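# Sponge from desk into window seat, lid closed gently

## Task

Take the yellow sponge off the desk, place it inside the window seat, and close the seat's lid completely. Nothing holds the lid up on its own, so it drops closed if released; the task fails if it swings down freely for more than a short distance or bangs shut, and it also fails if the robot topples or is left leaning.

## Robot and tools

Robot: a Rainbow Robotics RB-Y1 on a wheeled base that drives forward/back and turns but cannot strafe. Its torso has a folding leg (ankle, knee, hip) plus a waist yaw. It has two seven-joint arms, each ending in a five-finger hand, and a pan/tilt head. Cameras: head_camera (896x504), left_wrist_camera and right_wrist_camera (504x504 each). At the start both elbows are folded and the hands sit up to 0.32 m in front of the base's front edge.

Frames: every position is in metres. The base frame has its origin on the floor halfway between the drive wheels, with x forward, y to the left and z up. chest, left_hand and right_hand are printed in this frame. The hand point sits 0.045 m in front of the palm; its +z runs along straightened fingers and +y points out of the palm. base_odometry is expressed in the frame the base had when the scene began. It counts wheel turns only, so slip shows up as travel. Heading is in rad, positive to the left.

move carries one action. Possible forms: base, joints, or both (min_time_s optional); or target on its own (min_time_s optional). Two more arguments: cameras, a list of names or ["all"]; and blocking, which defaults to true, while false returns after about 0.5 s and lets the motion continue.
- base: one velocity command {"x_m_s", "turn_rad_s", "for_s"}. x_m_s is forward speed in m/s, 0.005 to 1.5 in magnitude, and negative drives backward. turn_rad_s is a left turn rate in rad/s, 0.02 to 1.509 in magnitude, and negative turns right. for_s is 0.1 to 5 s. Any velocity you omit is 0. The distance covered is about velocity × for_s, counted from wherever the base currently is, so this is a relative move. Acceleration is about 0.4–0.5 m/s².
- joints: a single dictionary that covers every part, keyed by joint name. Each value is an absolute target, not an offset. Arm and torso joints are in rad. Examples: torso_squat_rad 0–1.2; torso_pitch_rad -0.2–1.4, positive bows forward; torso_yaw_rad ±1.5, positive turns left; head_pan_rad ±0.523; head_tilt_rad -0.35–1.57, positive looks down. Finger keys (<side>_hand_little/ring/middle/index/thumb_bend/thumb_turn) take -1 to 1, where +1 is open and -1 is closed; for thumb_turn, -1 places the thumb opposite the fingers. <side>_hand_force_limit goes from -1 (about 0 N) to +1 (10 N, or 15 N for the thumb). <side>_hand_speed runs -0.96 to 1; use -0.94 or slower for a gentle grip. The torso also has combined limits, and commands that break them stop partway with "off_target".
- target: an absolute pose for one hand, {side: "left"/"right", x, y, z in the base frame (range -3 to 3), quat_wxyz in the same convention the hand lines print}. It is always waited for, and it is refused while another move is still running. Motion follows an arc; breaking a long move into a few short poses keeps the path straighter. A pose is refused if it would pass within 20 mm of the robot's own body or the other arm.
- min_time_s: 0.1–8 s, the shortest duration for the arm, head and torso motions.

wait {seconds 0–10, cameras} lets time pass and returns the state. stop brakes every motion. zoom_image {camera, region [x0,y0,x1,y1] pixels, at most 504×504} enlarges part of the newest image. show_instructions displays the reference pages. finished_scene ends the scene and cannot be undone.

Results: base_status, joint_status, left_hand_status and right_hand_status report done, reached, short (with the miss distance), off_target, refused (with the reason), not_followed, moving, or stops such as contact_stop, time_out, limit_stop_at_<name>, torque_fault and limit_stop_at_motor_heat. A refused call, or a stop you did not command, cancels the later move/wait/finished_scene calls in the same reply. <side>_hand_stopped_by lists six words (little, ring, middle, index, thumb_bend, thumb_turn): moving, target, force, stalled or fault. *_load_n gives fingertip loads in N; if a grip is lost they fall to about 0. lidar_m holds 12 distances in 30° sectors, counter-clockwise from straight ahead, measured only at 0.23 m height. motor_effort gives wheel effort in %. Joint torque, external torque and wrist force lines give rough contact estimates that include offsets. on_its_own reports anything the robot did that you did not command.

Things to avoid:
- Never let go of the lid while it is open. Lower it by hand the whole way to closed; a free fall or a slam fails the task.
- Don't drop the sponge from a height; place it gently.
- Don't tip the robot. Avoid quick bends or rises with the arms reaching forward, sudden stops while driving, fast driving into furniture, and the body catching on an edge.
- Don't let the arms press on each other; 0.5 rad of outward shoulder roll keeps them apart.
- Don't push hard on fixed furniture. Excess contact torque triggers a 10 s torque fault, and long holds heat the motors toward a stop.
- Watch for the base being pushed, since odometry will not register it.

Each tool is called as name(argument=value, ...) on one line, values as JSON.

Reference images:

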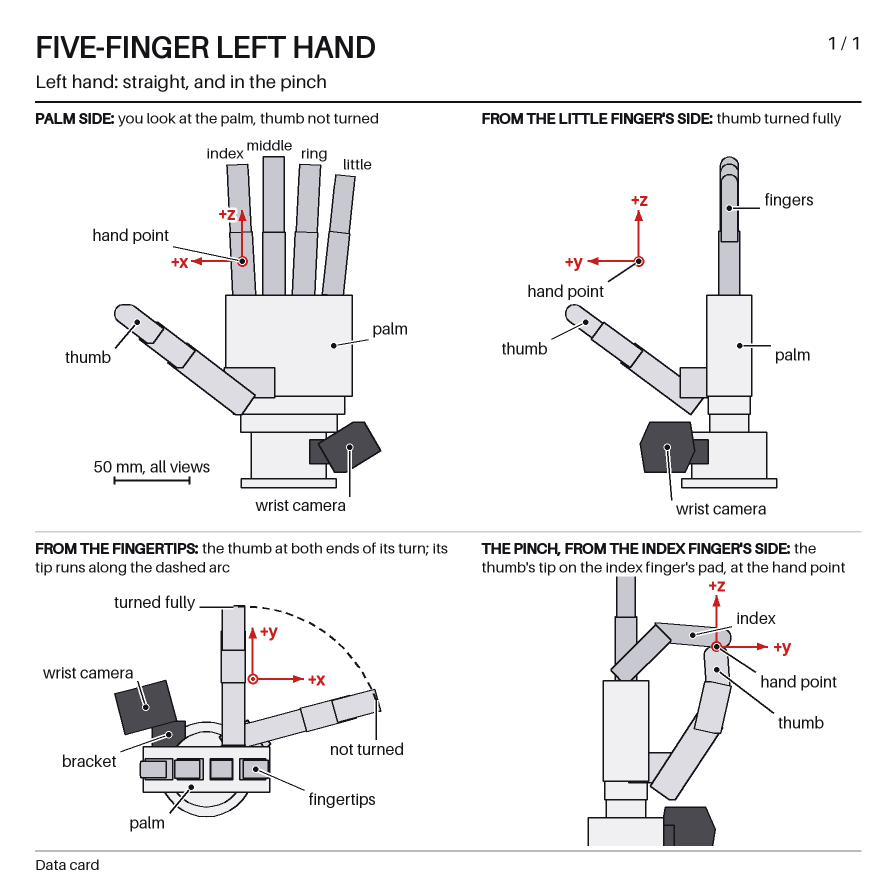

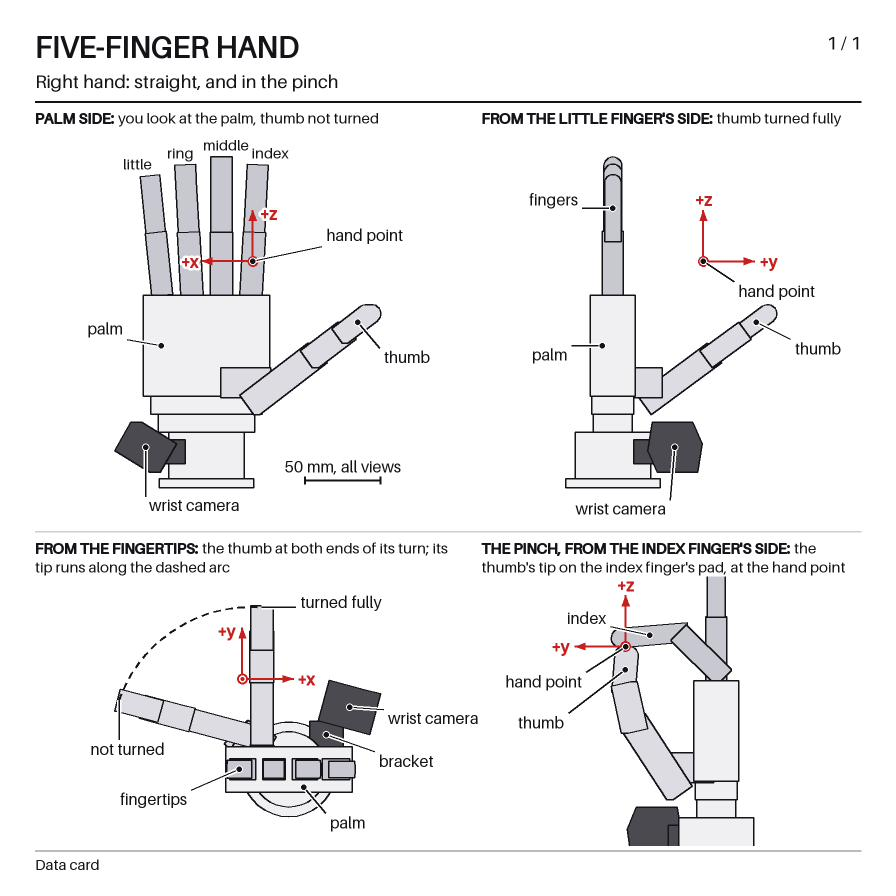

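## Session

move()

Scene clock: 0.00 s.
Joint torques (N m): no reading
External joint torques (N m): no reading
Wrist force (N): no reading
Wrist torque (N m): no reading
Wrist force, peak (N): no reading
base_odometry: x=+0.000 y=+0.000 heading=+0.000
lidar_m: 2.26 3.60 3.71 3.17 2.16 2.57 2.60 2.15 2.12 2.35 2.03 1.64
base_status: not commanded
joint_positions: torso_squat_rad=+0.350 torso_shift_rad=+0.000 torso_pitch_rad=+0.000 torso_yaw_rad=+0.000 left_shoulder_pitch_rad=+0.024 left_shoulder_roll_rad=+0.096 left_shoulder_yaw_rad=-0.014 left_elbow_rad=-2.099 left_forearm_roll_rad=-0.007 left_wrist_pitch_rad=+0.854 left_hand_roll_rad=-0.049 right_shoulder_pitch_rad=+0.014 right_shoulder_roll_rad=-0.106 right_shoulder_yaw_rad=-0.026 right_elbow_rad=-2.082 right_forearm_roll_rad=-0.005 right_wrist_pitch_rad=+0.637 right_hand_roll_rad=-0.034 head_pan_rad=+0.000 head_tilt_rad=+0.400 left_hand_little=+1.000 left_hand_ring=+1.000 left_hand_middle=+1.000 left_hand_index=+1.000 left_hand_thumb_turn=+1.000 left_hand_thumb_bend=+1.000 left_hand_force_limit=+0.000 left_hand_speed=-0.800 right_hand_little=+1.000 right_hand_ring=+1.000 right_hand_middle=+1.000 right_hand_index=+1.000 right_hand_thumb_turn=+1.000 right_hand_thumb_bend=+1.000 right_hand_force_limit=+0.000 right_hand_speed=-0.800
joint_status: not commanded
wheel_motors_off: 0
left_hand_stopped_by: target,target,target,target,target,target
right_hand_stopped_by: target,target,target,target,target,target
left_little_load_n: 0.0
left_ring_load_n: 0.0
left_middle_load_n: 0.0
left_index_load_n: 0.0
left_thumb_bend_load_n: 0.0
left_thumb_turn_load_n: -0.5
right_little_load_n: 0.0
right_ring_load_n: 0.0
right_middle_load_n: 0.0
right_index_load_n: 0.0
right_thumb_bend_load_n: 0.0
right_thumb_turn_load_n: -0.5
motor_effort: left_wheel=+0 right_wheel=-1
chest: x=-0.2280 y=-0.0004 z=+1.2475 quat_wxyz=(+1.000, +0.000, +0.000, +0.000) (m; base frame)
left_hand: x=+0.2746 y=+0.2216 z=+0.9939 quat_wxyz=(+0.443, -0.541, +0.614, -0.366) (m; base frame)
right_hand: x=+0.3057 y=-0.2318 z=+1.0490 quat_wxyz=(+0.439, -0.540, +0.525, -0.490) (m; base frame)
pictures: head_camera, left_wrist_camera, right_wrist_camera

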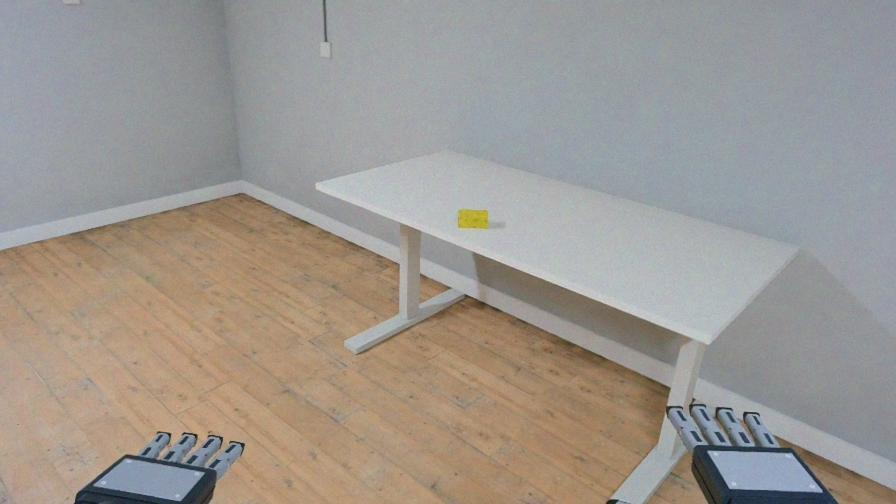

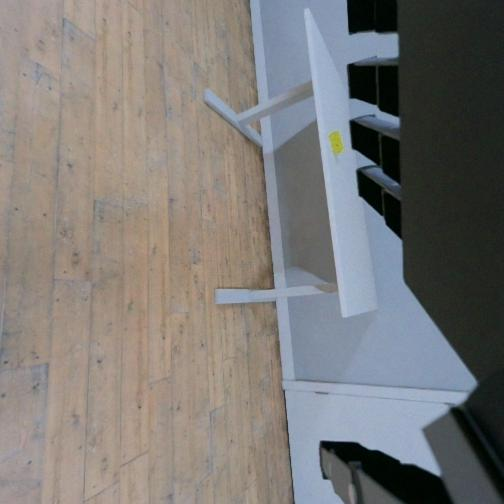

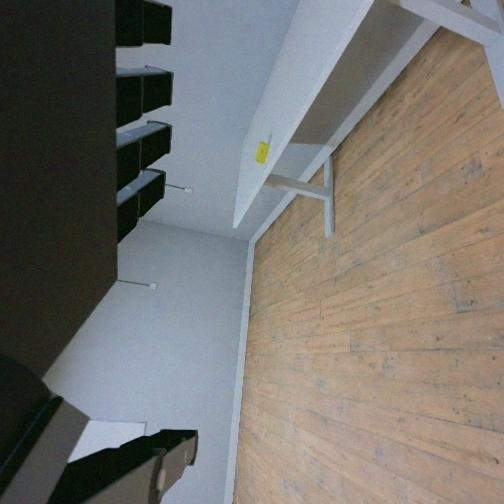

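move(joints={"head_pan_rad": -0.52, "head_tilt_rad": 0.4}, cameras=["head_camera"])

move(base={"turn_rad_s": -0.8, "for_s": 2.0}, cameras=["head_camera"])

move(base={"turn_rad_s": -0.8, "for_s": 1.5}, cameras=["head_camera"])

Scene clock: 3.93 s.
Joint torques (N m): left_arm=[-9.97 1.17 1.29 -8.75 0.03 -1.84 -0.12] | right_arm=[-11.14 -3.06 -1.28 -9.49 0.45 -1.8 -0.16]
External joint torques (N m): left_arm=[0.36 -0.21 0.19 1.13 0.12 0.1 -0.12] | right_arm=[0.08 -0.52 0.03 1.06 0.14 0.37 -0.15]
Wrist force (N): left_arm=[7.4 9.2 5.2] | right_arm=[1.0 3.8 2.7]
Wrist torque (N m): left_arm=[1.13 -1.44 0.10] | right_arm=[-0.07 -0.35 0.12]
Wrist force, peak (N): left_arm=[7.7 9.9 5.4] | right_arm=[2.2 5.0 3.0]
move: done
base_odometry: x=+0.000 y=+0.000 heading=+0.000
lidar_m: 2.25 3.58 3.71 3.17 2.17 2.58 2.60 2.14 2.13 2.34 2.00 1.64
base_status: not commanded
joint_positions: torso_squat_rad=+0.350 torso_shift_rad=+0.000 torso_pitch_rad=+0.000 torso_yaw_rad=+0.000 left_shoulder_pitch_rad=+0.024 left_shoulder_roll_rad=+0.096 left_shoulder_yaw_rad=-0.014 left_elbow_rad=-2.099 left_forearm_roll_rad=-0.007 left_wrist_pitch_rad=+0.854 left_hand_roll_rad=-0.049 right_shoulder_pitch_rad=+0.014 right_shoulder_roll_rad=-0.106 right_shoulder_yaw_rad=-0.026 right_elbow_rad=-2.082 right_forearm_roll_rad=-0.005 right_wrist_pitch_rad=+0.637 right_hand_roll_rad=-0.034 head_pan_rad=-0.520 head_tilt_rad=+0.400 left_hand_little=+1.000 left_hand_ring=+1.000 left_hand_middle=+1.000 left_hand_index=+1.000 left_hand_thumb_turn=+1.000 left_hand_thumb_bend=+1.000 left_hand_force_limit=+0.000 left_hand_speed=-0.800 right_hand_little=+1.000 right_hand_ring=+1.000 right_hand_middle=+1.000 right_hand_index=+1.000 right_hand_thumb_turn=+1.000 right_hand_thumb_bend=+1.000 right_hand_force_limit=+0.000 right_hand_speed=-0.800
joint_status: all done
wheel_motors_off: 0
left_hand_stopped_by: target,target,target,target,target,target
right_hand_stopped_by: target,target,target,target,target,target
left_little_load_n: 0.0
left_ring_load_n: 0.0
left_middle_load_n: 0.0
left_index_load_n: 0.0
left_thumb_bend_load_n: 0.0
left_thumb_turn_load_n: 0.0
right_little_load_n: 0.0
right_ring_load_n: 0.0
right_middle_load_n: 0.0
right_index_load_n: 0.0
right_thumb_bend_load_n: 0.0
right_thumb_turn_load_n: 0.0
motor_effort: left_wheel=+0(1) right_wheel=-1(2)
chest: x=-0.2280 y=-0.0004 z=+1.2475 quat_wxyz=(+1.000, +0.000, +0.000, +0.000)
left_hand: x=+0.2746 y=+0.2216 z=+0.9939 quat_wxyz=(+0.443, -0.541, +0.614, -0.366)
right_hand: x=+0.3057 y=-0.2318 z=+1.0490 quat_wxyz=(+0.439, -0.540, +0.525, -0.490)

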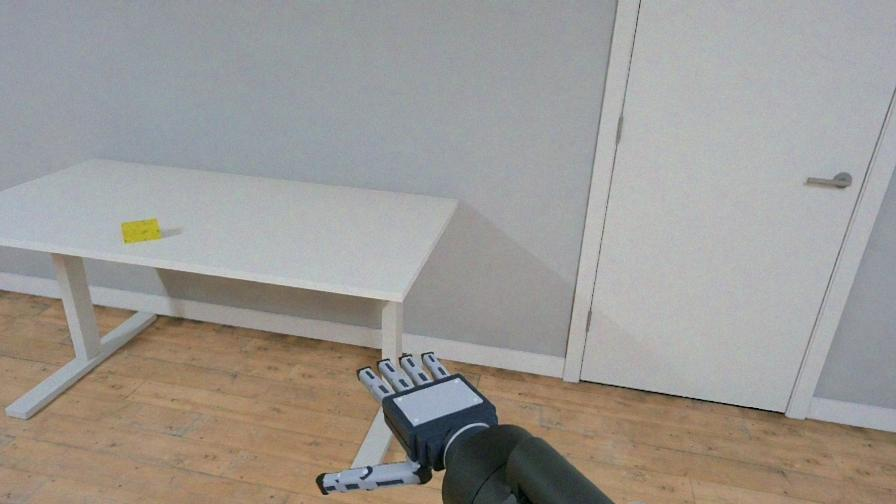

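Scene clock: 7.90 s.
Joint torques (N m): left_arm=[-9.9 1.07 1.12 -8.82 -0.04 -1.85 -0.18] | right_arm=[-11.02 -3.22 -1.32 -9.26 0.37 -1.75 -0.17]
External joint torques (N m): left_arm=[0.43 -0.31 0.02 1.06 0.05 0.09 -0.18] | right_arm=[0.21 -0.69 0 1.29 0.06 0.42 -0.17]
Wrist force (N): left_arm=[7.2 8.9 5.1] | right_arm=[2.0 4.4 2.5]
Wrist torque (N m): left_arm=[1.08 -1.43 0.10] | right_arm=[0.05 -0.50 0.17]
Wrist force, peak (N): left_arm=[7.6 10.2 5.3] | right_arm=[2.0 5.0 3.2]
move: done
base_odometry: x=+0.000 y=+0.000 heading=-1.600
lidar_m: 2.32 2.02 1.64 2.23 3.46 3.72 3.23 2.17 2.58 2.66 2.14 2.12
base_status: done (sent for 2 of 2 s)
joint_positions: torso_squat_rad=+0.350 torso_shift_rad=+0.000 torso_pitch_rad=+0.000 torso_yaw_rad=+0.000 left_shoulder_pitch_rad=+0.024 left_shoulder_roll_rad=+0.096 left_shoulder_yaw_rad=-0.014 left_elbow_rad=-2.099 left_forearm_roll_rad=-0.007 left_wrist_pitch_rad=+0.854 left_hand_roll_rad=-0.049 right_shoulder_pitch_rad=+0.014 right_shoulder_roll_rad=-0.106 right_shoulder_yaw_rad=-0.026 right_elbow_rad=-2.082 right_forearm_roll_rad=-0.005 right_wrist_pitch_rad=+0.637 right_hand_roll_rad=-0.034 head_pan_rad=-0.520 head_tilt_rad=+0.400 left_hand_little=+1.000 left_hand_ring=+1.000 left_hand_middle=+1.000 left_hand_index=+1.000 left_hand_thumb_turn=+1.000 left_hand_thumb_bend=+1.000 left_hand_force_limit=+0.000 left_hand_speed=-0.800 right_hand_little=+1.000 right_hand_ring=+1.000 right_hand_middle=+1.000 right_hand_index=+1.000 right_hand_thumb_turn=+1.000 right_hand_thumb_bend=+1.000 right_hand_force_limit=+0.000 right_hand_speed=-0.800
joint_status: not commanded
wheel_motors_off: 0
left_hand_stopped_by: target,target,target,target,target,target
right_hand_stopped_by: target,target,target,target,target,target
left_little_load_n: 0.0
left_ring_load_n: 0.0
left_middle_load_n: 0.0
left_index_load_n: 0.0
left_thumb_bend_load_n: 0.0
left_thumb_turn_load_n: 0.0
right_little_load_n: -0.5
right_ring_load_n: 0.0
right_middle_load_n: 0.0
right_index_load_n: 0.0
right_thumb_bend_load_n: 0.0
right_thumb_turn_load_n: 0.0
motor_effort: left_wheel=+12(30) right_wheel=+4(41)
chest: x=-0.2281 y=-0.0003 z=+1.2475 quat_wxyz=(+1.000, +0.000, +0.000, +0.000)
left_hand: x=+0.2745 y=+0.2216 z=+0.9939 quat_wxyz=(+0.443, -0.541, +0.614, -0.366)
right_hand: x=+0.3056 y=-0.2318 z=+1.0491 quat_wxyz=(+0.439, -0.540, +0.525, -0.490)

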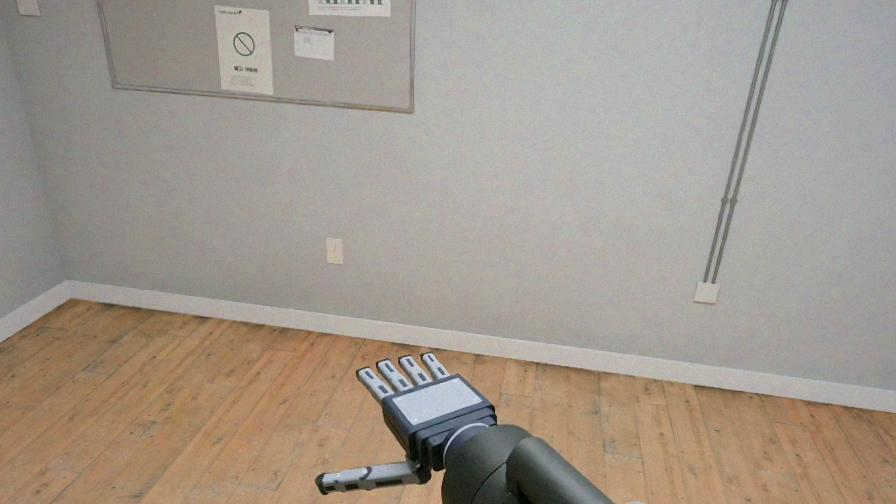

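Scene clock: 11.27 s.
Joint torques (N m): left_arm=[-9.96 1.2 1.33 -8.91 -0.07 -1.83 -0.26] | right_arm=[-11.12 -3.1 -1.52 -9.29 0.47 -1.77 -0.08]
External joint torques (N m): left_arm=[0.37 -0.18 0.24 0.97 0.01 0.11 -0.26] | right_arm=[0.11 -0.57 -0.21 1.26 0.16 0.4 -0.07]
Wrist force (N): left_arm=[7.1 9.3 5.3] | right_arm=[1.9 4.3 1.8]
Wrist torque (N m): left_arm=[1.15 -1.41 0.10] | right_arm=[0.07 -0.48 0.15]
Wrist force, peak (N): left_arm=[7.6 9.6 5.7] | right_arm=[1.4 4.8 3.0]
move: done
base_odometry: x=+0.000 y=+0.000 heading=-2.724
lidar_m: 2.17 2.13 2.25 2.06 1.64 2.17 3.15 3.72 3.44 2.18 2.17 2.74
base_status: done (sent for 1.5 of 1.5 s)
joint_positions: torso_squat_rad=+0.350 torso_shift_rad=+0.000 torso_pitch_rad=+0.000 torso_yaw_rad=+0.000 left_shoulder_pitch_rad=+0.024 left_shoulder_roll_rad=+0.096 left_shoulder_yaw_rad=-0.014 left_elbow_rad=-2.099 left_forearm_roll_rad=-0.007 left_wrist_pitch_rad=+0.854 left_hand_roll_rad=-0.049 right_shoulder_pitch_rad=+0.014 right_shoulder_roll_rad=-0.106 right_shoulder_yaw_rad=-0.026 right_elbow_rad=-2.082 right_forearm_roll_rad=-0.005 right_wrist_pitch_rad=+0.637 right_hand_roll_rad=-0.034 head_pan_rad=-0.520 head_tilt_rad=+0.400 left_hand_little=+1.000 left_hand_ring=+1.000 left_hand_middle=+1.000 left_hand_index=+1.000 left_hand_thumb_turn=+1.000 left_hand_thumb_bend=+1.000 left_hand_force_limit=+0.000 left_hand_speed=-0.800 right_hand_little=+1.000 right_hand_ring=+1.000 right_hand_middle=+1.000 right_hand_index=+1.000 right_hand_thumb_turn=+1.000 right_hand_thumb_bend=+1.000 right_hand_force_limit=+0.000 right_hand_speed=-0.800
joint_status: not commanded
wheel_motors_off: 0
left_hand_stopped_by: target,target,target,target,target,target
right_hand_stopped_by: target,target,target,target,target,target
left_little_load_n: 0.0
left_ring_load_n: 0.0
left_middle_load_n: 0.0
left_index_load_n: -0.5
left_thumb_bend_load_n: 0.0
left_thumb_turn_load_n: 0.0
right_little_load_n: 0.0
right_ring_load_n: -0.5
right_middle_load_n: 0.0
right_index_load_n: 0.0
right_thumb_bend_load_n: 0.0
right_thumb_turn_load_n: 0.0
motor_effort: left_wheel=+13(32) right_wheel=+3(18)
chest: x=-0.2281 y=-0.0003 z=+1.2475 quat_wxyz=(+1.000, +0.000, +0.000, +0.000)
left_hand: x=+0.2745 y=+0.2216 z=+0.9939 quat_wxyz=(+0.443, -0.541, +0.614, -0.366)
right_hand: x=+0.3056 y=-0.2318 z=+1.0491 quat_wxyz=(+0.439, -0.540, +0.525, -0.490)

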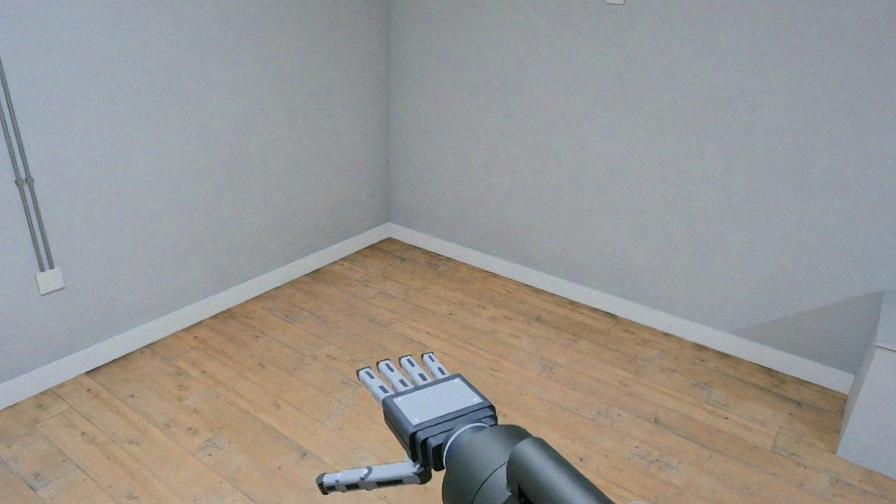

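move(base={"turn_rad_s": -0.6, "for_s": 1.9}, joints={"head_pan_rad": 0.0, "head_tilt_rad": 0.5}, cameras=["head_camera"])

Scene clock: 16.87 s.
Joint torques (N m): left_arm=[-9.9 1.27 1.19 -8.95 -0.05 -1.81 -0.19] | right_arm=[-11.21 -3.53 -1.32 -9.32 0.42 -1.81 -0.16]
External joint torques (N m): left_arm=[0.42 -0.11 0.1 0.93 0.03 0.13 -0.19] | right_arm=[0.02 -1 0 1.23 0.11 0.36 -0.16]
Wrist force (N): left_arm=[7.4 9.5 5.3] | right_arm=[1.3 3.6 1.9]
Wrist torque (N m): left_arm=[1.16 -1.46 0.07] | right_arm=[-0.10 -0.40 0.11]
Wrist force, peak (N): left_arm=[7.9 9.7 5.4] | right_arm=[2.0 4.8 3.0]
move: done
base_odometry: x=+0.000 y=+0.000 heading=+2.420
lidar_m: 2.16 2.66 2.23 2.12 2.19 2.11 1.64 1.64 2.28 3.72 3.76 2.24
base_status: done (sent for 1.9 of 1.9 s)
joint_positions: torso_squat_rad=+0.350 torso_shift_rad=+0.000 torso_pitch_rad=+0.000 torso_yaw_rad=+0.000 left_shoulder_pitch_rad=+0.024 left_shoulder_roll_rad=+0.096 left_shoulder_yaw_rad=-0.014 left_elbow_rad=-2.099 left_forearm_roll_rad=-0.007 left_wrist_pitch_rad=+0.854 left_hand_roll_rad=-0.049 right_shoulder_pitch_rad=+0.014 right_shoulder_roll_rad=-0.106 right_shoulder_yaw_rad=-0.026 right_elbow_rad=-2.082 right_forearm_roll_rad=-0.005 right_wrist_pitch_rad=+0.637 right_hand_roll_rad=-0.034 head_pan_rad=+0.000 head_tilt_rad=+0.500 left_hand_little=+1.000 left_hand_ring=+1.000 left_hand_middle=+1.000 left_hand_index=+1.000 left_hand_thumb_turn=+1.000 left_hand_thumb_bend=+1.000 left_hand_force_limit=+0.000 left_hand_speed=-0.800 right_hand_little=+1.000 right_hand_ring=+1.000 right_hand_middle=+1.000 right_hand_index=+1.000 right_hand_thumb_turn=+1.000 right_hand_thumb_bend=+1.000 right_hand_force_limit=+0.000 right_hand_speed=-0.800
joint_status: all done
wheel_motors_off: 0
left_hand_stopped_by: target,target,target,target,target,target
right_hand_stopped_by: target,target,target,target,target,target
left_little_load_n: 0.0
left_ring_load_n: 0.0
left_middle_load_n: 0.0
left_index_load_n: 0.0
left_thumb_bend_load_n: 0.0
left_thumb_turn_load_n: 0.0
right_little_load_n: 0.0
right_ring_load_n: 0.0
right_middle_load_n: 0.0
right_index_load_n: 0.0
right_thumb_bend_load_n: 0.0
right_thumb_turn_load_n: -0.5
motor_effort: left_wheel=+15(31) right_wheel=+3(18)
chest: x=-0.2280 y=-0.0003 z=+1.2475 quat_wxyz=(+1.000, +0.000, +0.000, +0.000)
left_hand: x=+0.2746 y=+0.2216 z=+0.9939 quat_wxyz=(+0.443, -0.541, +0.614, -0.366)
right_hand: x=+0.3056 y=-0.2318 z=+1.0490 quat_wxyz=(+0.439, -0.540, +0.525, -0.490)

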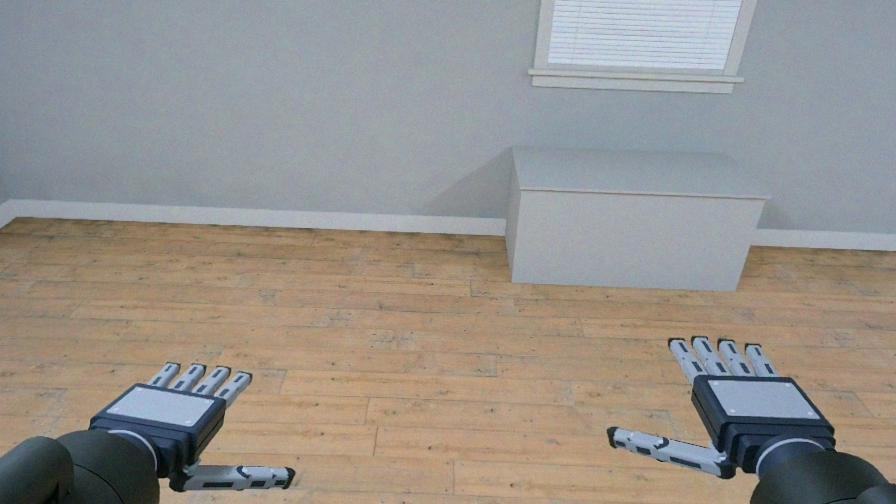

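zoom_image(camera="head_camera", region=[480, 120, 800, 300])

Scaled by 1.575 from the camera's image (finer frame: 1280x720).

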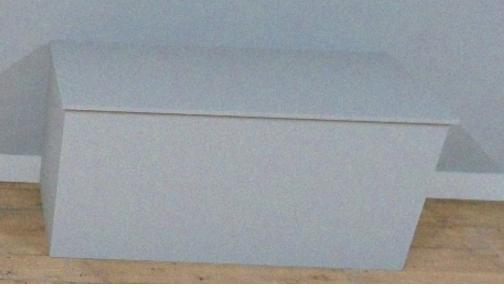

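move(base={"turn_rad_s": -0.8, "for_s": 2.4}, joints={"head_pan_rad": -0.3, "head_tilt_rad": 0.4}, cameras=["head_camera"])

move(base={"x_m_s": 0.4, "for_s": 2.0}, joints={"head_pan_rad": -0.5, "head_tilt_rad": 0.5}, cameras=["head_camera"])

Scene clock: 43.30 s.
Joint torques (N m): left_arm=[-9.81 1.23 1.09 -8.91 -0.11 -1.84 -0.21] | right_arm=[-11.28 -3.05 -1.27 -9.56 0.45 -1.77 -0.08]
External joint torques (N m): left_arm=[0.52 -0.14 -0.01 0.96 -0.02 0.1 -0.21] | right_arm=[-0.05 -0.52 0.04 0.99 0.14 0.4 -0.07]
Wrist force (N): left_arm=[7.5 8.9 5.1] | right_arm=[1.7 3.8 2.8]
Wrist torque (N m): left_arm=[1.07 -1.49 0.12] | right_arm=[-0.08 -0.48 0.18]
Wrist force, peak (N): left_arm=[7.8 9.5 5.5] | right_arm=[2.2 4.6 3.4]
move: done
base_odometry: x=+0.000 y=+0.000 heading=+0.500
lidar_m: 3.45 3.71 3.24 2.16 2.59 2.65 2.14 2.12 2.32 2.02 1.63 2.22
base_status: done (sent for 2.4 of 2.4 s)
joint_positions: torso_squat_rad=+0.350 torso_shift_rad=+0.000 torso_pitch_rad=+0.000 torso_yaw_rad=+0.000 left_shoulder_pitch_rad=+0.024 left_shoulder_roll_rad=+0.096 left_shoulder_yaw_rad=-0.014 left_elbow_rad=-2.099 left_forearm_roll_rad=-0.007 left_wrist_pitch_rad=+0.854 left_hand_roll_rad=-0.049 right_shoulder_pitch_rad=+0.014 right_shoulder_roll_rad=-0.106 right_shoulder_yaw_rad=-0.026 right_elbow_rad=-2.082 right_forearm_roll_rad=-0.005 right_wrist_pitch_rad=+0.637 right_hand_roll_rad=-0.034 head_pan_rad=-0.300 head_tilt_rad=+0.400 left_hand_little=+1.000 left_hand_ring=+1.000 left_hand_middle=+1.000 left_hand_index=+1.000 left_hand_thumb_turn=+1.000 left_hand_thumb_bend=+1.000 left_hand_force_limit=+0.000 left_hand_speed=-0.800 right_hand_little=+1.000 right_hand_ring=+1.000 right_hand_middle=+1.000 right_hand_index=+1.000 right_hand_thumb_turn=+1.000 right_hand_thumb_bend=+1.000 right_hand_force_limit=+0.000 right_hand_speed=-0.800
joint_status: all done
wheel_motors_off: 0
left_hand_stopped_by: target,target,target,target,target,target
right_hand_stopped_by: target,target,target,target,target,target
left_little_load_n: 0.0
left_ring_load_n: 0.0
left_middle_load_n: 0.0
left_index_load_n: 0.0
left_thumb_bend_load_n: 0.0
left_thumb_turn_load_n: -0.5
right_little_load_n: 0.0
right_ring_load_n: 0.0
right_middle_load_n: 0.0
right_index_load_n: -0.5
right_thumb_bend_load_n: 0.0
right_thumb_turn_load_n: 0.0
motor_effort: left_wheel=+15(32) right_wheel=+3(18)
chest: x=-0.2281 y=-0.0003 z=+1.2475 quat_wxyz=(+1.000, +0.000, +0.000, +0.000)
left_hand: x=+0.2745 y=+0.2216 z=+0.9939 quat_wxyz=(+0.443, -0.541, +0.614, -0.366)
right_hand: x=+0.3056 y=-0.2318 z=+1.0491 quat_wxyz=(+0.439, -0.540, +0.525, -0.490)

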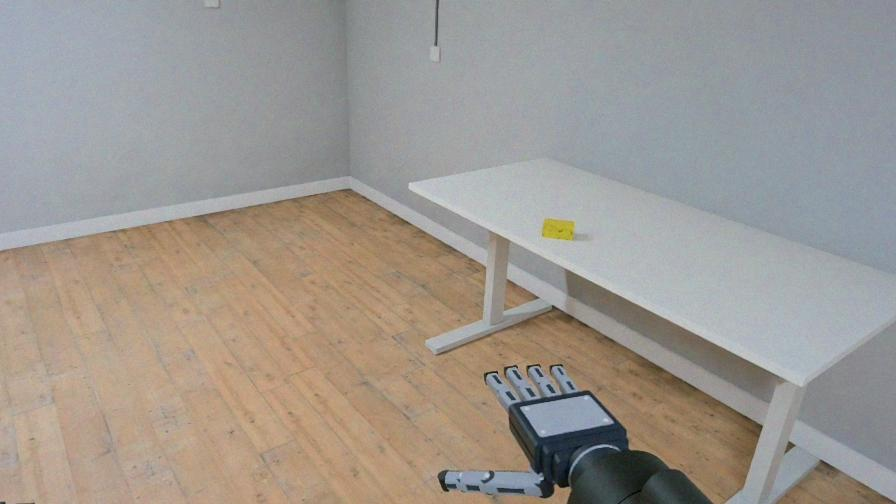

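Scene clock: 46.67 s.
Joint torques (N m): left_arm=[-9.79 1.34 1.04 -8.97 -0.16 -1.83 -0.14] | right_arm=[-10.77 -3.21 -1.22 -9.28 0.4 -1.76 -0.15]
External joint torques (N m): left_arm=[0.53 -0.04 -0.06 0.91 -0.07 0.11 -0.14] | right_arm=[0.45 -0.68 0.09 1.27 0.09 0.4 -0.14]
Wrist force (N): left_arm=[7.4 9.0 5.4] | right_arm=[0.6 3.8 2.8]
Wrist torque (N m): left_arm=[1.08 -1.45 0.11] | right_arm=[-0.10 -0.28 0.10]
Wrist force, peak (N): left_arm=[7.7 9.6 5.8] | right_arm=[1.8 5.1 2.9]
move: done
base_odometry: x=+0.702 y=+0.384 heading=+0.500
lidar_m: 2.94 2.98 3.25 2.46 2.43 3.15 2.88 2.87 2.17 1.34 1.74 1.57
base_status: done (sent for 2 of 2 s)
joint_positions: torso_squat_rad=+0.350 torso_shift_rad=+0.000 torso_pitch_rad=+0.000 torso_yaw_rad=+0.000 left_shoulder_pitch_rad=+0.024 left_shoulder_roll_rad=+0.096 left_shoulder_yaw_rad=-0.014 left_elbow_rad=-2.099 left_forearm_roll_rad=-0.007 left_wrist_pitch_rad=+0.854 left_hand_roll_rad=-0.049 right_shoulder_pitch_rad=+0.014 right_shoulder_roll_rad=-0.106 right_shoulder_yaw_rad=-0.026 right_elbow_rad=-2.082 right_forearm_roll_rad=-0.005 right_wrist_pitch_rad=+0.637 right_hand_roll_rad=-0.034 head_pan_rad=-0.500 head_tilt_rad=+0.500 left_hand_little=+1.000 left_hand_ring=+1.000 left_hand_middle=+1.000 left_hand_index=+1.000 left_hand_thumb_turn=+1.000 left_hand_thumb_bend=+1.000 left_hand_force_limit=+0.000 left_hand_speed=-0.800 right_hand_little=+1.000 right_hand_ring=+1.000 right_hand_middle=+1.000 right_hand_index=+1.000 right_hand_thumb_turn=+1.000 right_hand_thumb_bend=+1.000 right_hand_force_limit=+0.000 right_hand_speed=-0.800
joint_status: all done
wheel_motors_off: 0
left_hand_stopped_by: target,target,target,target,target,target
right_hand_stopped_by: target,target,target,target,target,target
left_little_load_n: 0.0
left_ring_load_n: 0.0
left_middle_load_n: 0.0
left_index_load_n: 0.0
left_thumb_bend_load_n: 0.0
left_thumb_turn_load_n: -0.5
right_little_load_n: 0.0
right_ring_load_n: 0.0
right_middle_load_n: 0.0
right_index_load_n: -0.5
right_thumb_bend_load_n: 0.0
right_thumb_turn_load_n: -0.5
motor_effort: left_wheel=-1(36) right_wheel=-2(37)
chest: x=-0.2280 y=-0.0004 z=+1.2475 quat_wxyz=(+1.000, +0.000, +0.000, +0.000)
left_hand: x=+0.2746 y=+0.2216 z=+0.9939 quat_wxyz=(+0.443, -0.541, +0.614, -0.366)
right_hand: x=+0.3057 y=-0.2318 z=+1.0490 quat_wxyz=(+0.439, -0.540, +0.525, -0.490)

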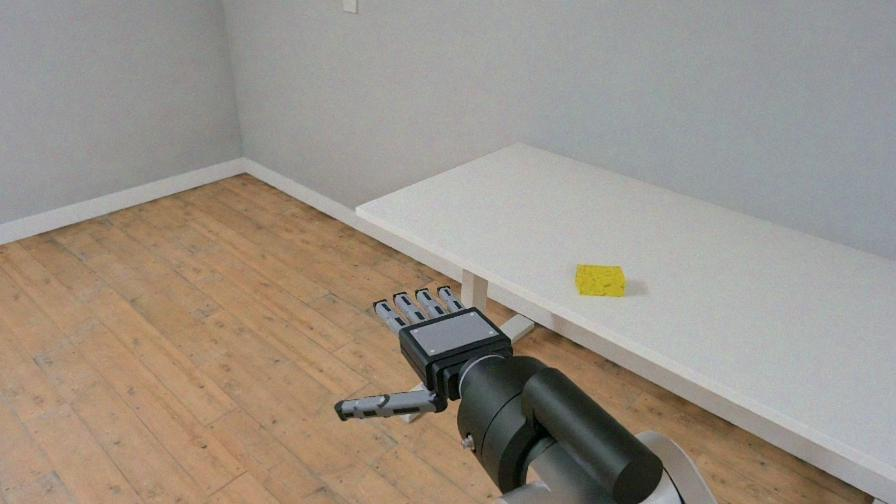

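move(base={"x_m_s": 0.4, "for_s": 1.25})

move(base={"turn_rad_s": -0.6, "for_s": 2.2}, joints={"head_pan_rad": 0, "head_tilt_rad": 0.5}, cameras=["head_camera"])

Scene clock: 56.90 s.
Joint torques (N m): left_arm=[-9.69 1.06 1.21 -8.87 -0.09 -1.87 -0.13] | right_arm=[-11 -3.09 -1.29 -9.22 0.41 -1.83 -0.06]
External joint torques (N m): left_arm=[0.63 -0.32 0.11 1.01 0 0.07 -0.13] | right_arm=[0.22 -0.56 0.03 1.33 0.1 0.34 -0.05]
Wrist force (N): left_arm=[7.4 9.5 5.0] | right_arm=[0.9 3.6 3.2]
Wrist torque (N m): left_arm=[1.15 -1.49 0.11] | right_arm=[-0.13 -0.38 0.11]
Wrist force, peak (N): left_arm=[7.7 9.9 6.3] | right_arm=[1.3 4.6 3.7]
move: done
base_odometry: x=+1.147 y=+0.627 heading=+0.500
lidar_m: 2.53 2.51 2.74 3.09 2.62 3.35 3.37 3.34 1.98 1.36 1.18 1.70
base_status: done (sent for 1.27 of 1.27 s)
joint_positions: torso_squat_rad=+0.350 torso_shift_rad=+0.000 torso_pitch_rad=+0.000 torso_yaw_rad=+0.000 left_shoulder_pitch_rad=+0.024 left_shoulder_roll_rad=+0.096 left_shoulder_yaw_rad=-0.014 left_elbow_rad=-2.099 left_forearm_roll_rad=-0.007 left_wrist_pitch_rad=+0.854 left_hand_roll_rad=-0.049 right_shoulder_pitch_rad=+0.014 right_shoulder_roll_rad=-0.106 right_shoulder_yaw_rad=-0.026 right_elbow_rad=-2.082 right_forearm_roll_rad=-0.005 right_wrist_pitch_rad=+0.637 right_hand_roll_rad=-0.034 head_pan_rad=-0.500 head_tilt_rad=+0.500 left_hand_little=+1.000 left_hand_ring=+1.000 left_hand_middle=+1.000 left_hand_index=+1.000 left_hand_thumb_turn=+1.000 left_hand_thumb_bend=+1.000 left_hand_force_limit=+0.000 left_hand_speed=-0.800 right_hand_little=+1.000 right_hand_ring=+1.000 right_hand_middle=+1.000 right_hand_index=+1.000 right_hand_thumb_turn=+1.000 right_hand_thumb_bend=+1.000 right_hand_force_limit=+0.000 right_hand_speed=-0.800
joint_status: not commanded
wheel_motors_off: 0
left_hand_stopped_by: target,target,target,target,target,target
right_hand_stopped_by: target,target,target,target,target,target
left_little_load_n: 0.0
left_ring_load_n: 0.0
left_middle_load_n: 0.0
left_index_load_n: 0.0
left_thumb_bend_load_n: 0.0
left_thumb_turn_load_n: 0.0
right_little_load_n: 0.0
right_ring_load_n: 0.0
right_middle_load_n: 0.0
right_index_load_n: 0.0
right_thumb_bend_load_n: 0.0
right_thumb_turn_load_n: -0.5
motor_effort: left_wheel=-1(25) right_wheel=-1(32)
chest: x=-0.2280 y=-0.0004 z=+1.2475 quat_wxyz=(+1.000, +0.000, +0.000, +0.000)
left_hand: x=+0.2746 y=+0.2216 z=+0.9939 quat_wxyz=(+0.443, -0.541, +0.614, -0.366)
right_hand: x=+0.3057 y=-0.2318 z=+1.0490 quat_wxyz=(+0.439, -0.540, +0.525, -0.490)
pictures: none

Scene clock: 60.67 s.
Joint torques (N m): left_arm=[-9.58 1.18 1.28 -8.96 -0.05 -1.82 -0.18] | right_arm=[-10.89 -3.31 -1.43 -9.39 0.47 -1.82 0.01]
External joint torques (N m): left_arm=[0.75 -0.2 0.18 0.92 0.04 0.12 -0.18] | right_arm=[0.34 -0.78 -0.12 1.16 0.17 0.34 0.01]
Wrist force (N): left_arm=[7.0 9.1 5.4] | right_arm=[1.1 4.4 2.7]
Wrist torque (N m): left_arm=[1.09 -1.42 0.05] | right_arm=[-0.01 -0.34 0.13]
Wrist force, peak (N): left_arm=[7.9 9.7 5.1] | right_arm=[1.9 5.3 3.0]
move: done
base_odometry: x=+1.147 y=+0.627 heading=-0.819
lidar_m: 1.56 1.19 1.97 2.51 2.54 3.18 2.62 2.65 3.62 3.33 2.54 1.36
base_status: done (sent for 2.2 of 2.2 s)
joint_positions: torso_squat_rad=+0.350 torso_shift_rad=+0.000 torso_pitch_rad=+0.000 torso_yaw_rad=+0.000 left_shoulder_pitch_rad=+0.024 left_shoulder_roll_rad=+0.096 left_shoulder_yaw_rad=-0.014 left_elbow_rad=-2.099 left_forearm_roll_rad=-0.007 left_wrist_pitch_rad=+0.854 left_hand_roll_rad=-0.049 right_shoulder_pitch_rad=+0.014 right_shoulder_roll_rad=-0.106 right_shoulder_yaw_rad=-0.026 right_elbow_rad=-2.082 right_forearm_roll_rad=-0.005 right_wrist_pitch_rad=+0.637 right_hand_roll_rad=-0.034 head_pan_rad=+0.000 head_tilt_rad=+0.500 left_hand_little=+1.000 left_hand_ring=+1.000 left_hand_middle=+1.000 left_hand_index=+1.000 left_hand_thumb_turn=+1.000 left_hand_thumb_bend=+1.000 left_hand_force_limit=+0.000 left_hand_speed=-0.800 right_hand_little=+1.000 right_hand_ring=+1.000 right_hand_middle=+1.000 right_hand_index=+1.000 right_hand_thumb_turn=+1.000 right_hand_thumb_bend=+1.000 right_hand_force_limit=+0.000 right_hand_speed=-0.800
joint_status: all done
wheel_motors_off: 0
left_hand_stopped_by: target,target,target,target,target,target
right_hand_stopped_by: target,target,target,target,target,target
left_little_load_n: 0.0
left_ring_load_n: 0.0
left_middle_load_n: 0.0
left_index_load_n: 0.0
left_thumb_bend_load_n: 0.0
left_thumb_turn_load_n: 0.0
right_little_load_n: 0.0
right_ring_load_n: 0.0
right_middle_load_n: 0.0
right_index_load_n: 0.0
right_thumb_bend_load_n: 0.0
right_thumb_turn_load_n: -0.5
motor_effort: left_wheel=+13(38) right_wheel=+3(43)
chest: x=-0.2280 y=-0.0003 z=+1.2475 quat_wxyz=(+1.000, +0.000, +0.000, +0.000)
left_hand: x=+0.2746 y=+0.2216 z=+0.9939 quat_wxyz=(+0.443, -0.541, +0.614, -0.366)
right_hand: x=+0.3056 y=-0.2318 z=+1.0491 quat_wxyz=(+0.439, -0.540, +0.525, -0.490)

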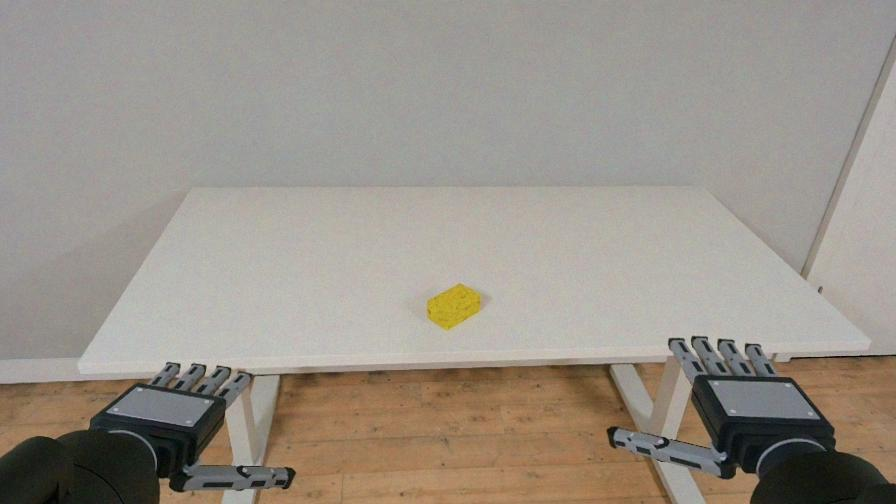

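zoom_image(camera="head_camera", region=[400, 260, 510, 350])

Scaled by 4.582 from the camera's image (finer frame: 1280x720).

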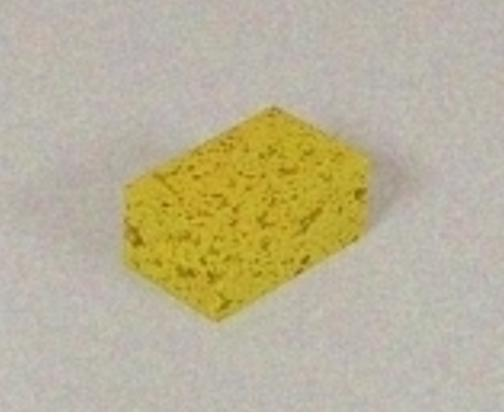

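move(base={"x_m_s": 0.3, "for_s": 1.55}, joints={"head_tilt_rad": 0.7}, cameras=["head_camera"])

Scene clock: 102.87 s.
Joint torques (N m): left_arm=[-9.47 1.08 1.25 -8.96 -0.01 -1.86 -0.19] | right_arm=[-10.97 -3.11 -1.34 -9.43 0.34 -1.74 -0.18]
External joint torques (N m): left_arm=[0.86 -0.31 0.15 0.92 0.08 0.08 -0.19] | right_arm=[0.26 -0.57 -0.03 1.12 0.03 0.43 -0.17]
Wrist force (N): left_arm=[7.4 8.9 4.9] | right_arm=[1.5 4.1 2.7]
Wrist torque (N m): left_arm=[1.08 -1.45 0.13] | right_arm=[-0.01 -0.43 0.15]
Wrist force, peak (N): left_arm=[7.6 9.7 5.7] | right_arm=[1.5 5.1 2.8]
move: done
base_odometry: x=+1.468 y=+0.283 heading=-0.819
lidar_m: 1.08 0.79 0.82 2.57 2.59 3.26 3.08 3.12 3.56 3.27 1.76 0.98
base_status: done (sent for 1.57 of 1.57 s)
joint_positions: torso_squat_rad=+0.350 torso_shift_rad=+0.000 torso_pitch_rad=+0.000 torso_yaw_rad=+0.000 left_shoulder_pitch_rad=+0.024 left_shoulder_roll_rad=+0.096 left_shoulder_yaw_rad=-0.014 left_elbow_rad=-2.099 left_forearm_roll_rad=-0.007 left_wrist_pitch_rad=+0.854 left_hand_roll_rad=-0.049 right_shoulder_pitch_rad=+0.014 right_shoulder_roll_rad=-0.106 right_shoulder_yaw_rad=-0.026 right_elbow_rad=-2.082 right_forearm_roll_rad=-0.005 right_wrist_pitch_rad=+0.637 right_hand_roll_rad=-0.034 head_pan_rad=+0.000 head_tilt_rad=+0.700 left_hand_little=+1.000 left_hand_ring=+1.000 left_hand_middle=+1.000 left_hand_index=+1.000 left_hand_thumb_turn=+1.000 left_hand_thumb_bend=+1.000 left_hand_force_limit=+0.000 left_hand_speed=-0.800 right_hand_little=+1.000 right_hand_ring=+1.000 right_hand_middle=+1.000 right_hand_index=+1.000 right_hand_thumb_turn=+1.000 right_hand_thumb_bend=+1.000 right_hand_force_limit=+0.000 right_hand_speed=-0.800
joint_status: all done
wheel_motors_off: 0
left_hand_stopped_by: target,target,target,target,target,target
right_hand_stopped_by: target,target,target,target,target,target
left_little_load_n: 0.0
left_ring_load_n: 0.0
left_middle_load_n: 0.0
left_index_load_n: -0.5
left_thumb_bend_load_n: 0.0
left_thumb_turn_load_n: -0.5
right_little_load_n: -0.5
right_ring_load_n: 0.0
right_middle_load_n: -0.5
right_index_load_n: 0.0
right_thumb_bend_load_n: 0.0
right_thumb_turn_load_n: 0.0
motor_effort: left_wheel=+0(36) right_wheel=-2(37)
chest: x=-0.2280 y=-0.0004 z=+1.2475 quat_wxyz=(+1.000, +0.000, +0.000, +0.000)
left_hand: x=+0.2746 y=+0.2216 z=+0.9939 quat_wxyz=(+0.443, -0.541, +0.614, -0.366)
right_hand: x=+0.3057 y=-0.2318 z=+1.0490 quat_wxyz=(+0.439, -0.540, +0.525, -0.490)

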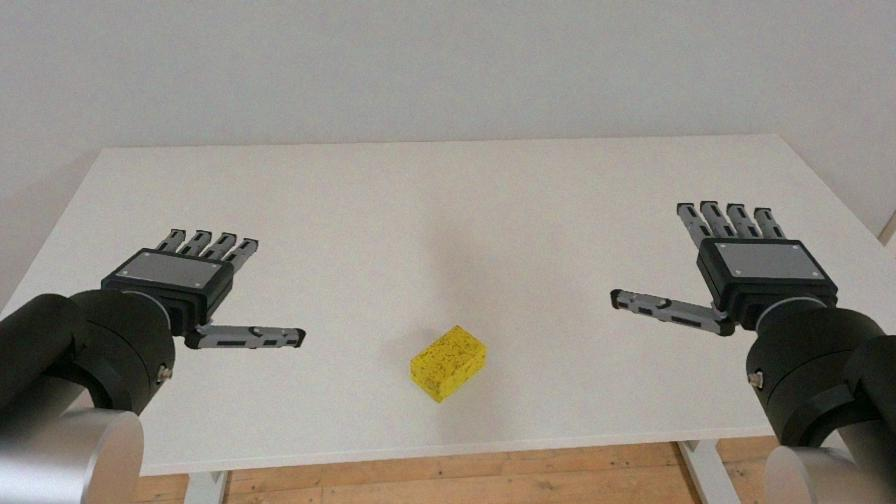

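zoom_image(camera="head_camera", region=[390, 310, 510, 420])

move(joints={"head_tilt_rad": 1.0}, cameras=["head_camera", "right_wrist_camera"])

Scaled by 4.200 from the camera's image (finer frame: 1280x720).

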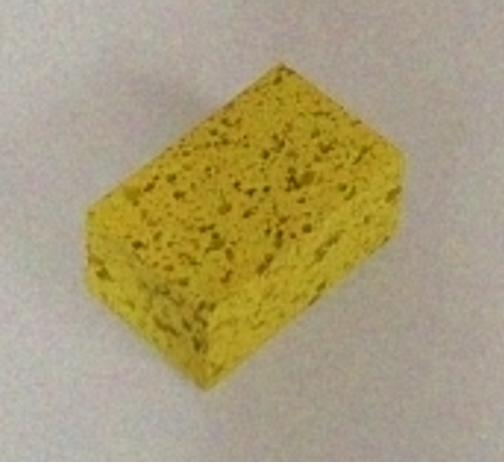

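Scene clock: 109.97 s.
Joint torques (N m): left_arm=[-9.69 1.24 1.23 -9.01 -0.06 -1.82 -0.16] | right_arm=[-10.75 -2.83 -1.29 -9.36 0.4 -1.78 -0.1]
External joint torques (N m): left_arm=[0.64 -0.14 0.13 0.87 0.03 0.12 -0.16] | right_arm=[0.47 -0.29 0.02 1.19 0.09 0.38 -0.1]
Wrist force (N): left_arm=[7.3 9.7 5.1] | right_arm=[1.0 4.4 3.2]
Wrist torque (N m): left_arm=[1.21 -1.43 0.09] | right_arm=[-0.04 -0.37 0.12]
Wrist force, peak (N): left_arm=[7.6 9.6 5.7] | right_arm=[1.6 5.0 3.4]
move: done
base_odometry: x=+1.468 y=+0.283 heading=-0.819
lidar_m: 1.09 0.80 0.83 2.56 2.59 3.26 3.09 3.12 3.56 3.27 1.76 0.97
base_status: not commanded
joint_positions: torso_squat_rad=+0.350 torso_shift_rad=+0.000 torso_pitch_rad=+0.000 torso_yaw_rad=+0.000 left_shoulder_pitch_rad=+0.024 left_shoulder_roll_rad=+0.096 left_shoulder_yaw_rad=-0.014 left_elbow_rad=-2.099 left_forearm_roll_rad=-0.007 left_wrist_pitch_rad=+0.854 left_hand_roll_rad=-0.049 right_shoulder_pitch_rad=+0.014 right_shoulder_roll_rad=-0.106 right_shoulder_yaw_rad=-0.026 right_elbow_rad=-2.082 right_forearm_roll_rad=-0.005 right_wrist_pitch_rad=+0.637 right_hand_roll_rad=-0.034 head_pan_rad=+0.000 head_tilt_rad=+1.000 left_hand_little=+1.000 left_hand_ring=+1.000 left_hand_middle=+1.000 left_hand_index=+1.000 left_hand_thumb_turn=+1.000 left_hand_thumb_bend=+1.000 left_hand_force_limit=+0.000 left_hand_speed=-0.800 right_hand_little=+1.000 right_hand_ring=+1.000 right_hand_middle=+1.000 right_hand_index=+1.000 right_hand_thumb_turn=+1.000 right_hand_thumb_bend=+1.000 right_hand_force_limit=+0.000 right_hand_speed=-0.800
joint_status: all done
wheel_motors_off: 0
left_hand_stopped_by: target,target,target,target,target,target
right_hand_stopped_by: target,target,target,target,target,target
left_little_load_n: 0.0
left_ring_load_n: 0.0
left_middle_load_n: -0.5
left_index_load_n: 0.0
left_thumb_bend_load_n: 0.0
left_thumb_turn_load_n: 0.0
right_little_load_n: 0.0
right_ring_load_n: 0.0
right_middle_load_n: -0.5
right_index_load_n: 0.0
right_thumb_bend_load_n: 0.0
right_thumb_turn_load_n: -0.5
motor_effort: left_wheel=-1(2) right_wheel=-1(2)
chest: x=-0.2280 y=-0.0004 z=+1.2475 quat_wxyz=(+1.000, +0.000, +0.000, +0.000)
left_hand: x=+0.2746 y=+0.2216 z=+0.9939 quat_wxyz=(+0.443, -0.541, +0.614, -0.366)
right_hand: x=+0.3057 y=-0.2318 z=+1.0490 quat_wxyz=(+0.439, -0.540, +0.525, -0.490)

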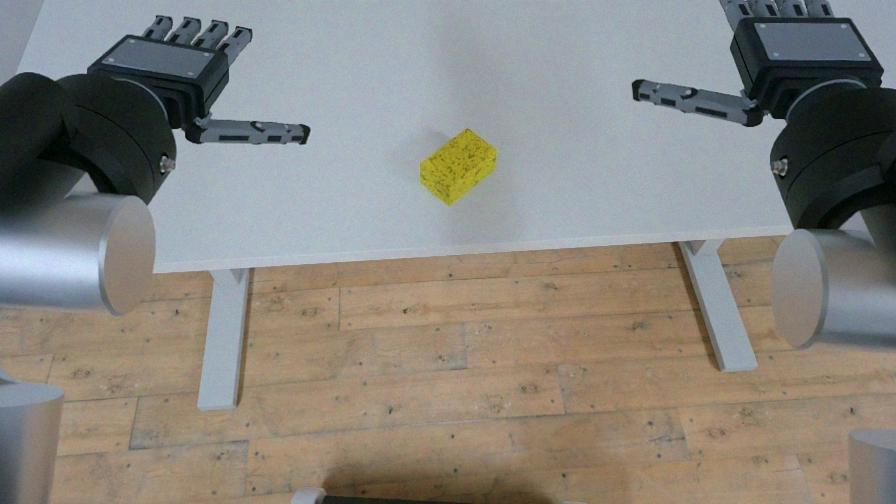

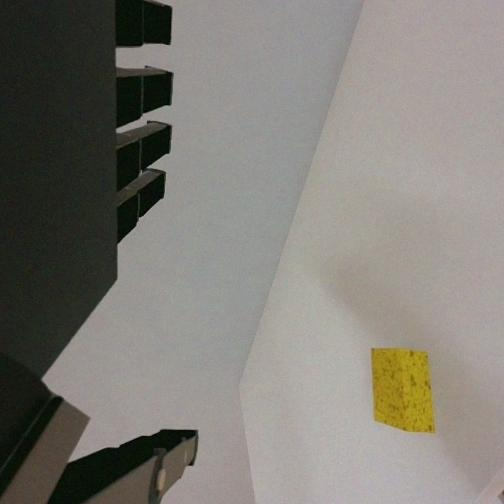

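move(joints={"left_elbow_rad": -2.5, "right_elbow_rad": -2.4, "left_wrist_pitch_rad": 0.5, "right_wrist_pitch_rad": 0.5})

move(joints={"torso_squat_rad": 0.55, "torso_pitch_rad": 0.3, "head_tilt_rad": 0.7, "right_hand_thumb_turn": -1, "right_hand_index": 0.35, "right_hand_middle": 0.35, "right_hand_ring": 0.35, "right_hand_little": 0.35}, cameras=["head_camera"])

Scene clock: 162.73 s.
Joint torques (N m): left_arm=[-7.54 0.89 1.22 -6.67 -0.08 -1.42 -0.14] | right_arm=[-9.59 -2.58 -1.1 -7.57 0.39 -1.56 -0.11]
External joint torques (N m): left_arm=[1.01 -0.1 0.32 1.33 -0.04 0.43 -0.14] | right_arm=[0.25 -0.45 0.05 1.51 0.14 0.5 -0.11]
Wrist force (N): left_arm=[7.2 9.3 0.3] | right_arm=[1.0 4.1 0.4]
Wrist torque (N m): left_arm=[1.40 -1.59 0.10] | right_arm=[0.10 -0.24 0.12]
Wrist force, peak (N): left_arm=[7.4 10.9 5.4] | right_arm=[1.8 5.9 3.1]
move: done
base_odometry: x=+1.468 y=+0.283 heading=-0.819
lidar_m: 1.09 0.81 0.81 2.56 2.60 3.25 3.09 3.12 3.55 3.27 1.77 0.98
base_status: not commanded
joint_positions: torso_squat_rad=+0.350 torso_shift_rad=+0.000 torso_pitch_rad=+0.000 torso_yaw_rad=+0.000 left_shoulder_pitch_rad=+0.024 left_shoulder_roll_rad=+0.096 left_shoulder_yaw_rad=-0.014 left_elbow_rad=-2.500 left_forearm_roll_rad=-0.007 left_wrist_pitch_rad=+0.500 left_hand_roll_rad=-0.049 right_shoulder_pitch_rad=+0.014 right_shoulder_roll_rad=-0.106 right_shoulder_yaw_rad=-0.026 right_elbow_rad=-2.400 right_forearm_roll_rad=-0.005 right_wrist_pitch_rad=+0.500 right_hand_roll_rad=-0.034 head_pan_rad=+0.000 head_tilt_rad=+1.000 left_hand_little=+1.000 left_hand_ring=+1.000 left_hand_middle=+1.000 left_hand_index=+1.000 left_hand_thumb_turn=+1.000 left_hand_thumb_bend=+1.000 left_hand_force_limit=+0.000 left_hand_speed=-0.800 right_hand_little=+1.000 right_hand_ring=+1.000 right_hand_middle=+1.000 right_hand_index=+1.000 right_hand_thumb_turn=+1.000 right_hand_thumb_bend=+1.000 right_hand_force_limit=+0.000 right_hand_speed=-0.800
joint_status: all done
wheel_motors_off: 0
left_hand_stopped_by: target,target,target,target,target,target
right_hand_stopped_by: target,target,target,target,target,target
left_little_load_n: 0.0
left_ring_load_n: 0.0
left_middle_load_n: 0.0
left_index_load_n: 0.0
left_thumb_bend_load_n: 0.0
left_thumb_turn_load_n: 0.0
right_little_load_n: 0.0
right_ring_load_n: 0.0
right_middle_load_n: 0.0
right_index_load_n: 0.0
right_thumb_bend_load_n: 0.0
right_thumb_turn_load_n: 0.0
motor_effort: left_wheel=-1(2) right_wheel=-1(1)
chest: x=-0.2281 y=-0.0004 z=+1.2475 quat_wxyz=(+1.000, +0.000, +0.000, +0.000)
left_hand: x=+0.2573 y=+0.1934 z=+1.2833 quat_wxyz=(+0.623, -0.348, +0.427, -0.556)
right_hand: x=+0.2793 y=-0.2102 z=+1.2450 quat_wxyz=(+0.553, -0.431, +0.397, -0.591)
pictures: none

Scene clock: 168.37 s.
Joint torques (N m): left_arm=[-4.51 0.94 1.13 -8.61 0.05 -1.89 -0.17] | right_arm=[-5.49 -2.67 -1.45 -9.11 0.4 -1.8 -0.06]
External joint torques (N m): left_arm=[0.53 -0.02 0.26 1.02 0.07 0.13 -0.17] | right_arm=[-0.02 -0.61 -0.13 1.4 0.1 0.38 -0.08]
Wrist force (N): left_arm=[7.5 10.0 2.2] | right_arm=[1.0 4.5 1.9]
Wrist torque (N m): left_arm=[1.40 -1.58 0.05] | right_arm=[0.11 -0.37 0.11]
Wrist force, peak (N): left_arm=[7.8 10.4 2.1] | right_arm=[1.5 5.3 2.4]
move: done
base_odometry: x=+1.468 y=+0.283 heading=-0.819
lidar_m: 1.09 0.80 0.81 2.57 2.60 3.26 3.09 3.13 3.57 3.27 1.75 0.96
base_status: not commanded
joint_positions: torso_squat_rad=+0.550 torso_shift_rad=+0.000 torso_pitch_rad=+0.300 torso_yaw_rad=+0.000 left_shoulder_pitch_rad=+0.024 left_shoulder_roll_rad=+0.096 left_shoulder_yaw_rad=-0.014 left_elbow_rad=-2.500 left_forearm_roll_rad=-0.007 left_wrist_pitch_rad=+0.500 left_hand_roll_rad=-0.049 right_shoulder_pitch_rad=+0.014 right_shoulder_roll_rad=-0.106 right_shoulder_yaw_rad=-0.026 right_elbow_rad=-2.400 right_forearm_roll_rad=-0.005 right_wrist_pitch_rad=+0.500 right_hand_roll_rad=-0.034 head_pan_rad=+0.000 head_tilt_rad=+0.700 left_hand_little=+1.000 left_hand_ring=+1.000 left_hand_middle=+1.000 left_hand_index=+1.000 left_hand_thumb_turn=+1.000 left_hand_thumb_bend=+1.000 left_hand_force_limit=+0.000 left_hand_speed=-0.800 right_hand_little=+0.350 right_hand_ring=+0.350 right_hand_middle=+0.350 right_hand_index=+0.350 right_hand_thumb_turn=-1.000 right_hand_thumb_bend=+1.000 right_hand_force_limit=+0.000 right_hand_speed=-0.800
joint_status: all done
wheel_motors_off: 0
left_hand_stopped_by: target,target,target,target,target,target
right_hand_stopped_by: target,target,target,target,target,target
left_little_load_n: 0.0
left_ring_load_n: 0.0
left_middle_load_n: 0.0
left_index_load_n: 0.0
left_thumb_bend_load_n: 0.0
left_thumb_turn_load_n: 0.0
right_little_load_n: 0.0
right_ring_load_n: 0.0
right_middle_load_n: 0.0
right_index_load_n: 0.0
right_thumb_bend_load_n: 0.0
right_thumb_turn_load_n: 0.0
motor_effort: left_wheel=+0(3) right_wheel=-1(2)
chest: x=-0.1365 y=-0.0003 z=+1.1729 quat_wxyz=(+0.989, +0.000, +0.149, +0.000)
left_hand: x=+0.3377 y=+0.1935 z=+1.0635 quat_wxyz=(+0.552, -0.427, +0.515, -0.498)
right_hand: x=+0.3474 y=-0.2101 z=+1.0204 quat_wxyz=(+0.488, -0.515, +0.476, -0.520)

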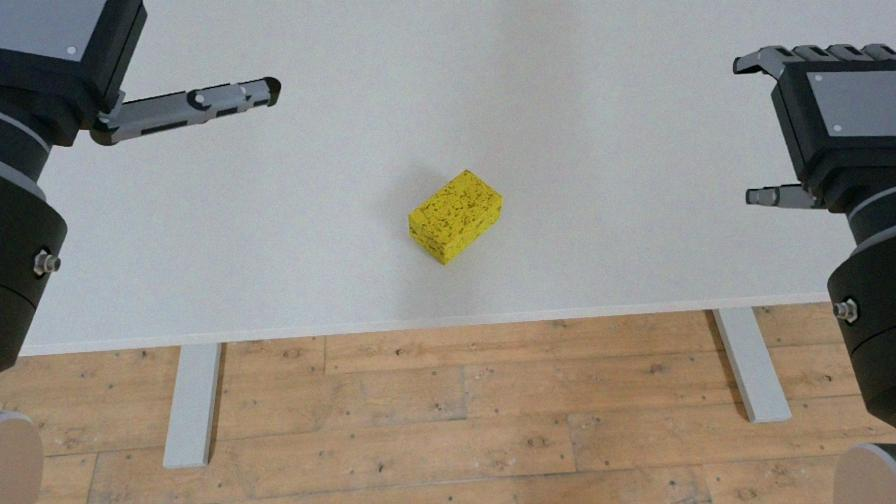

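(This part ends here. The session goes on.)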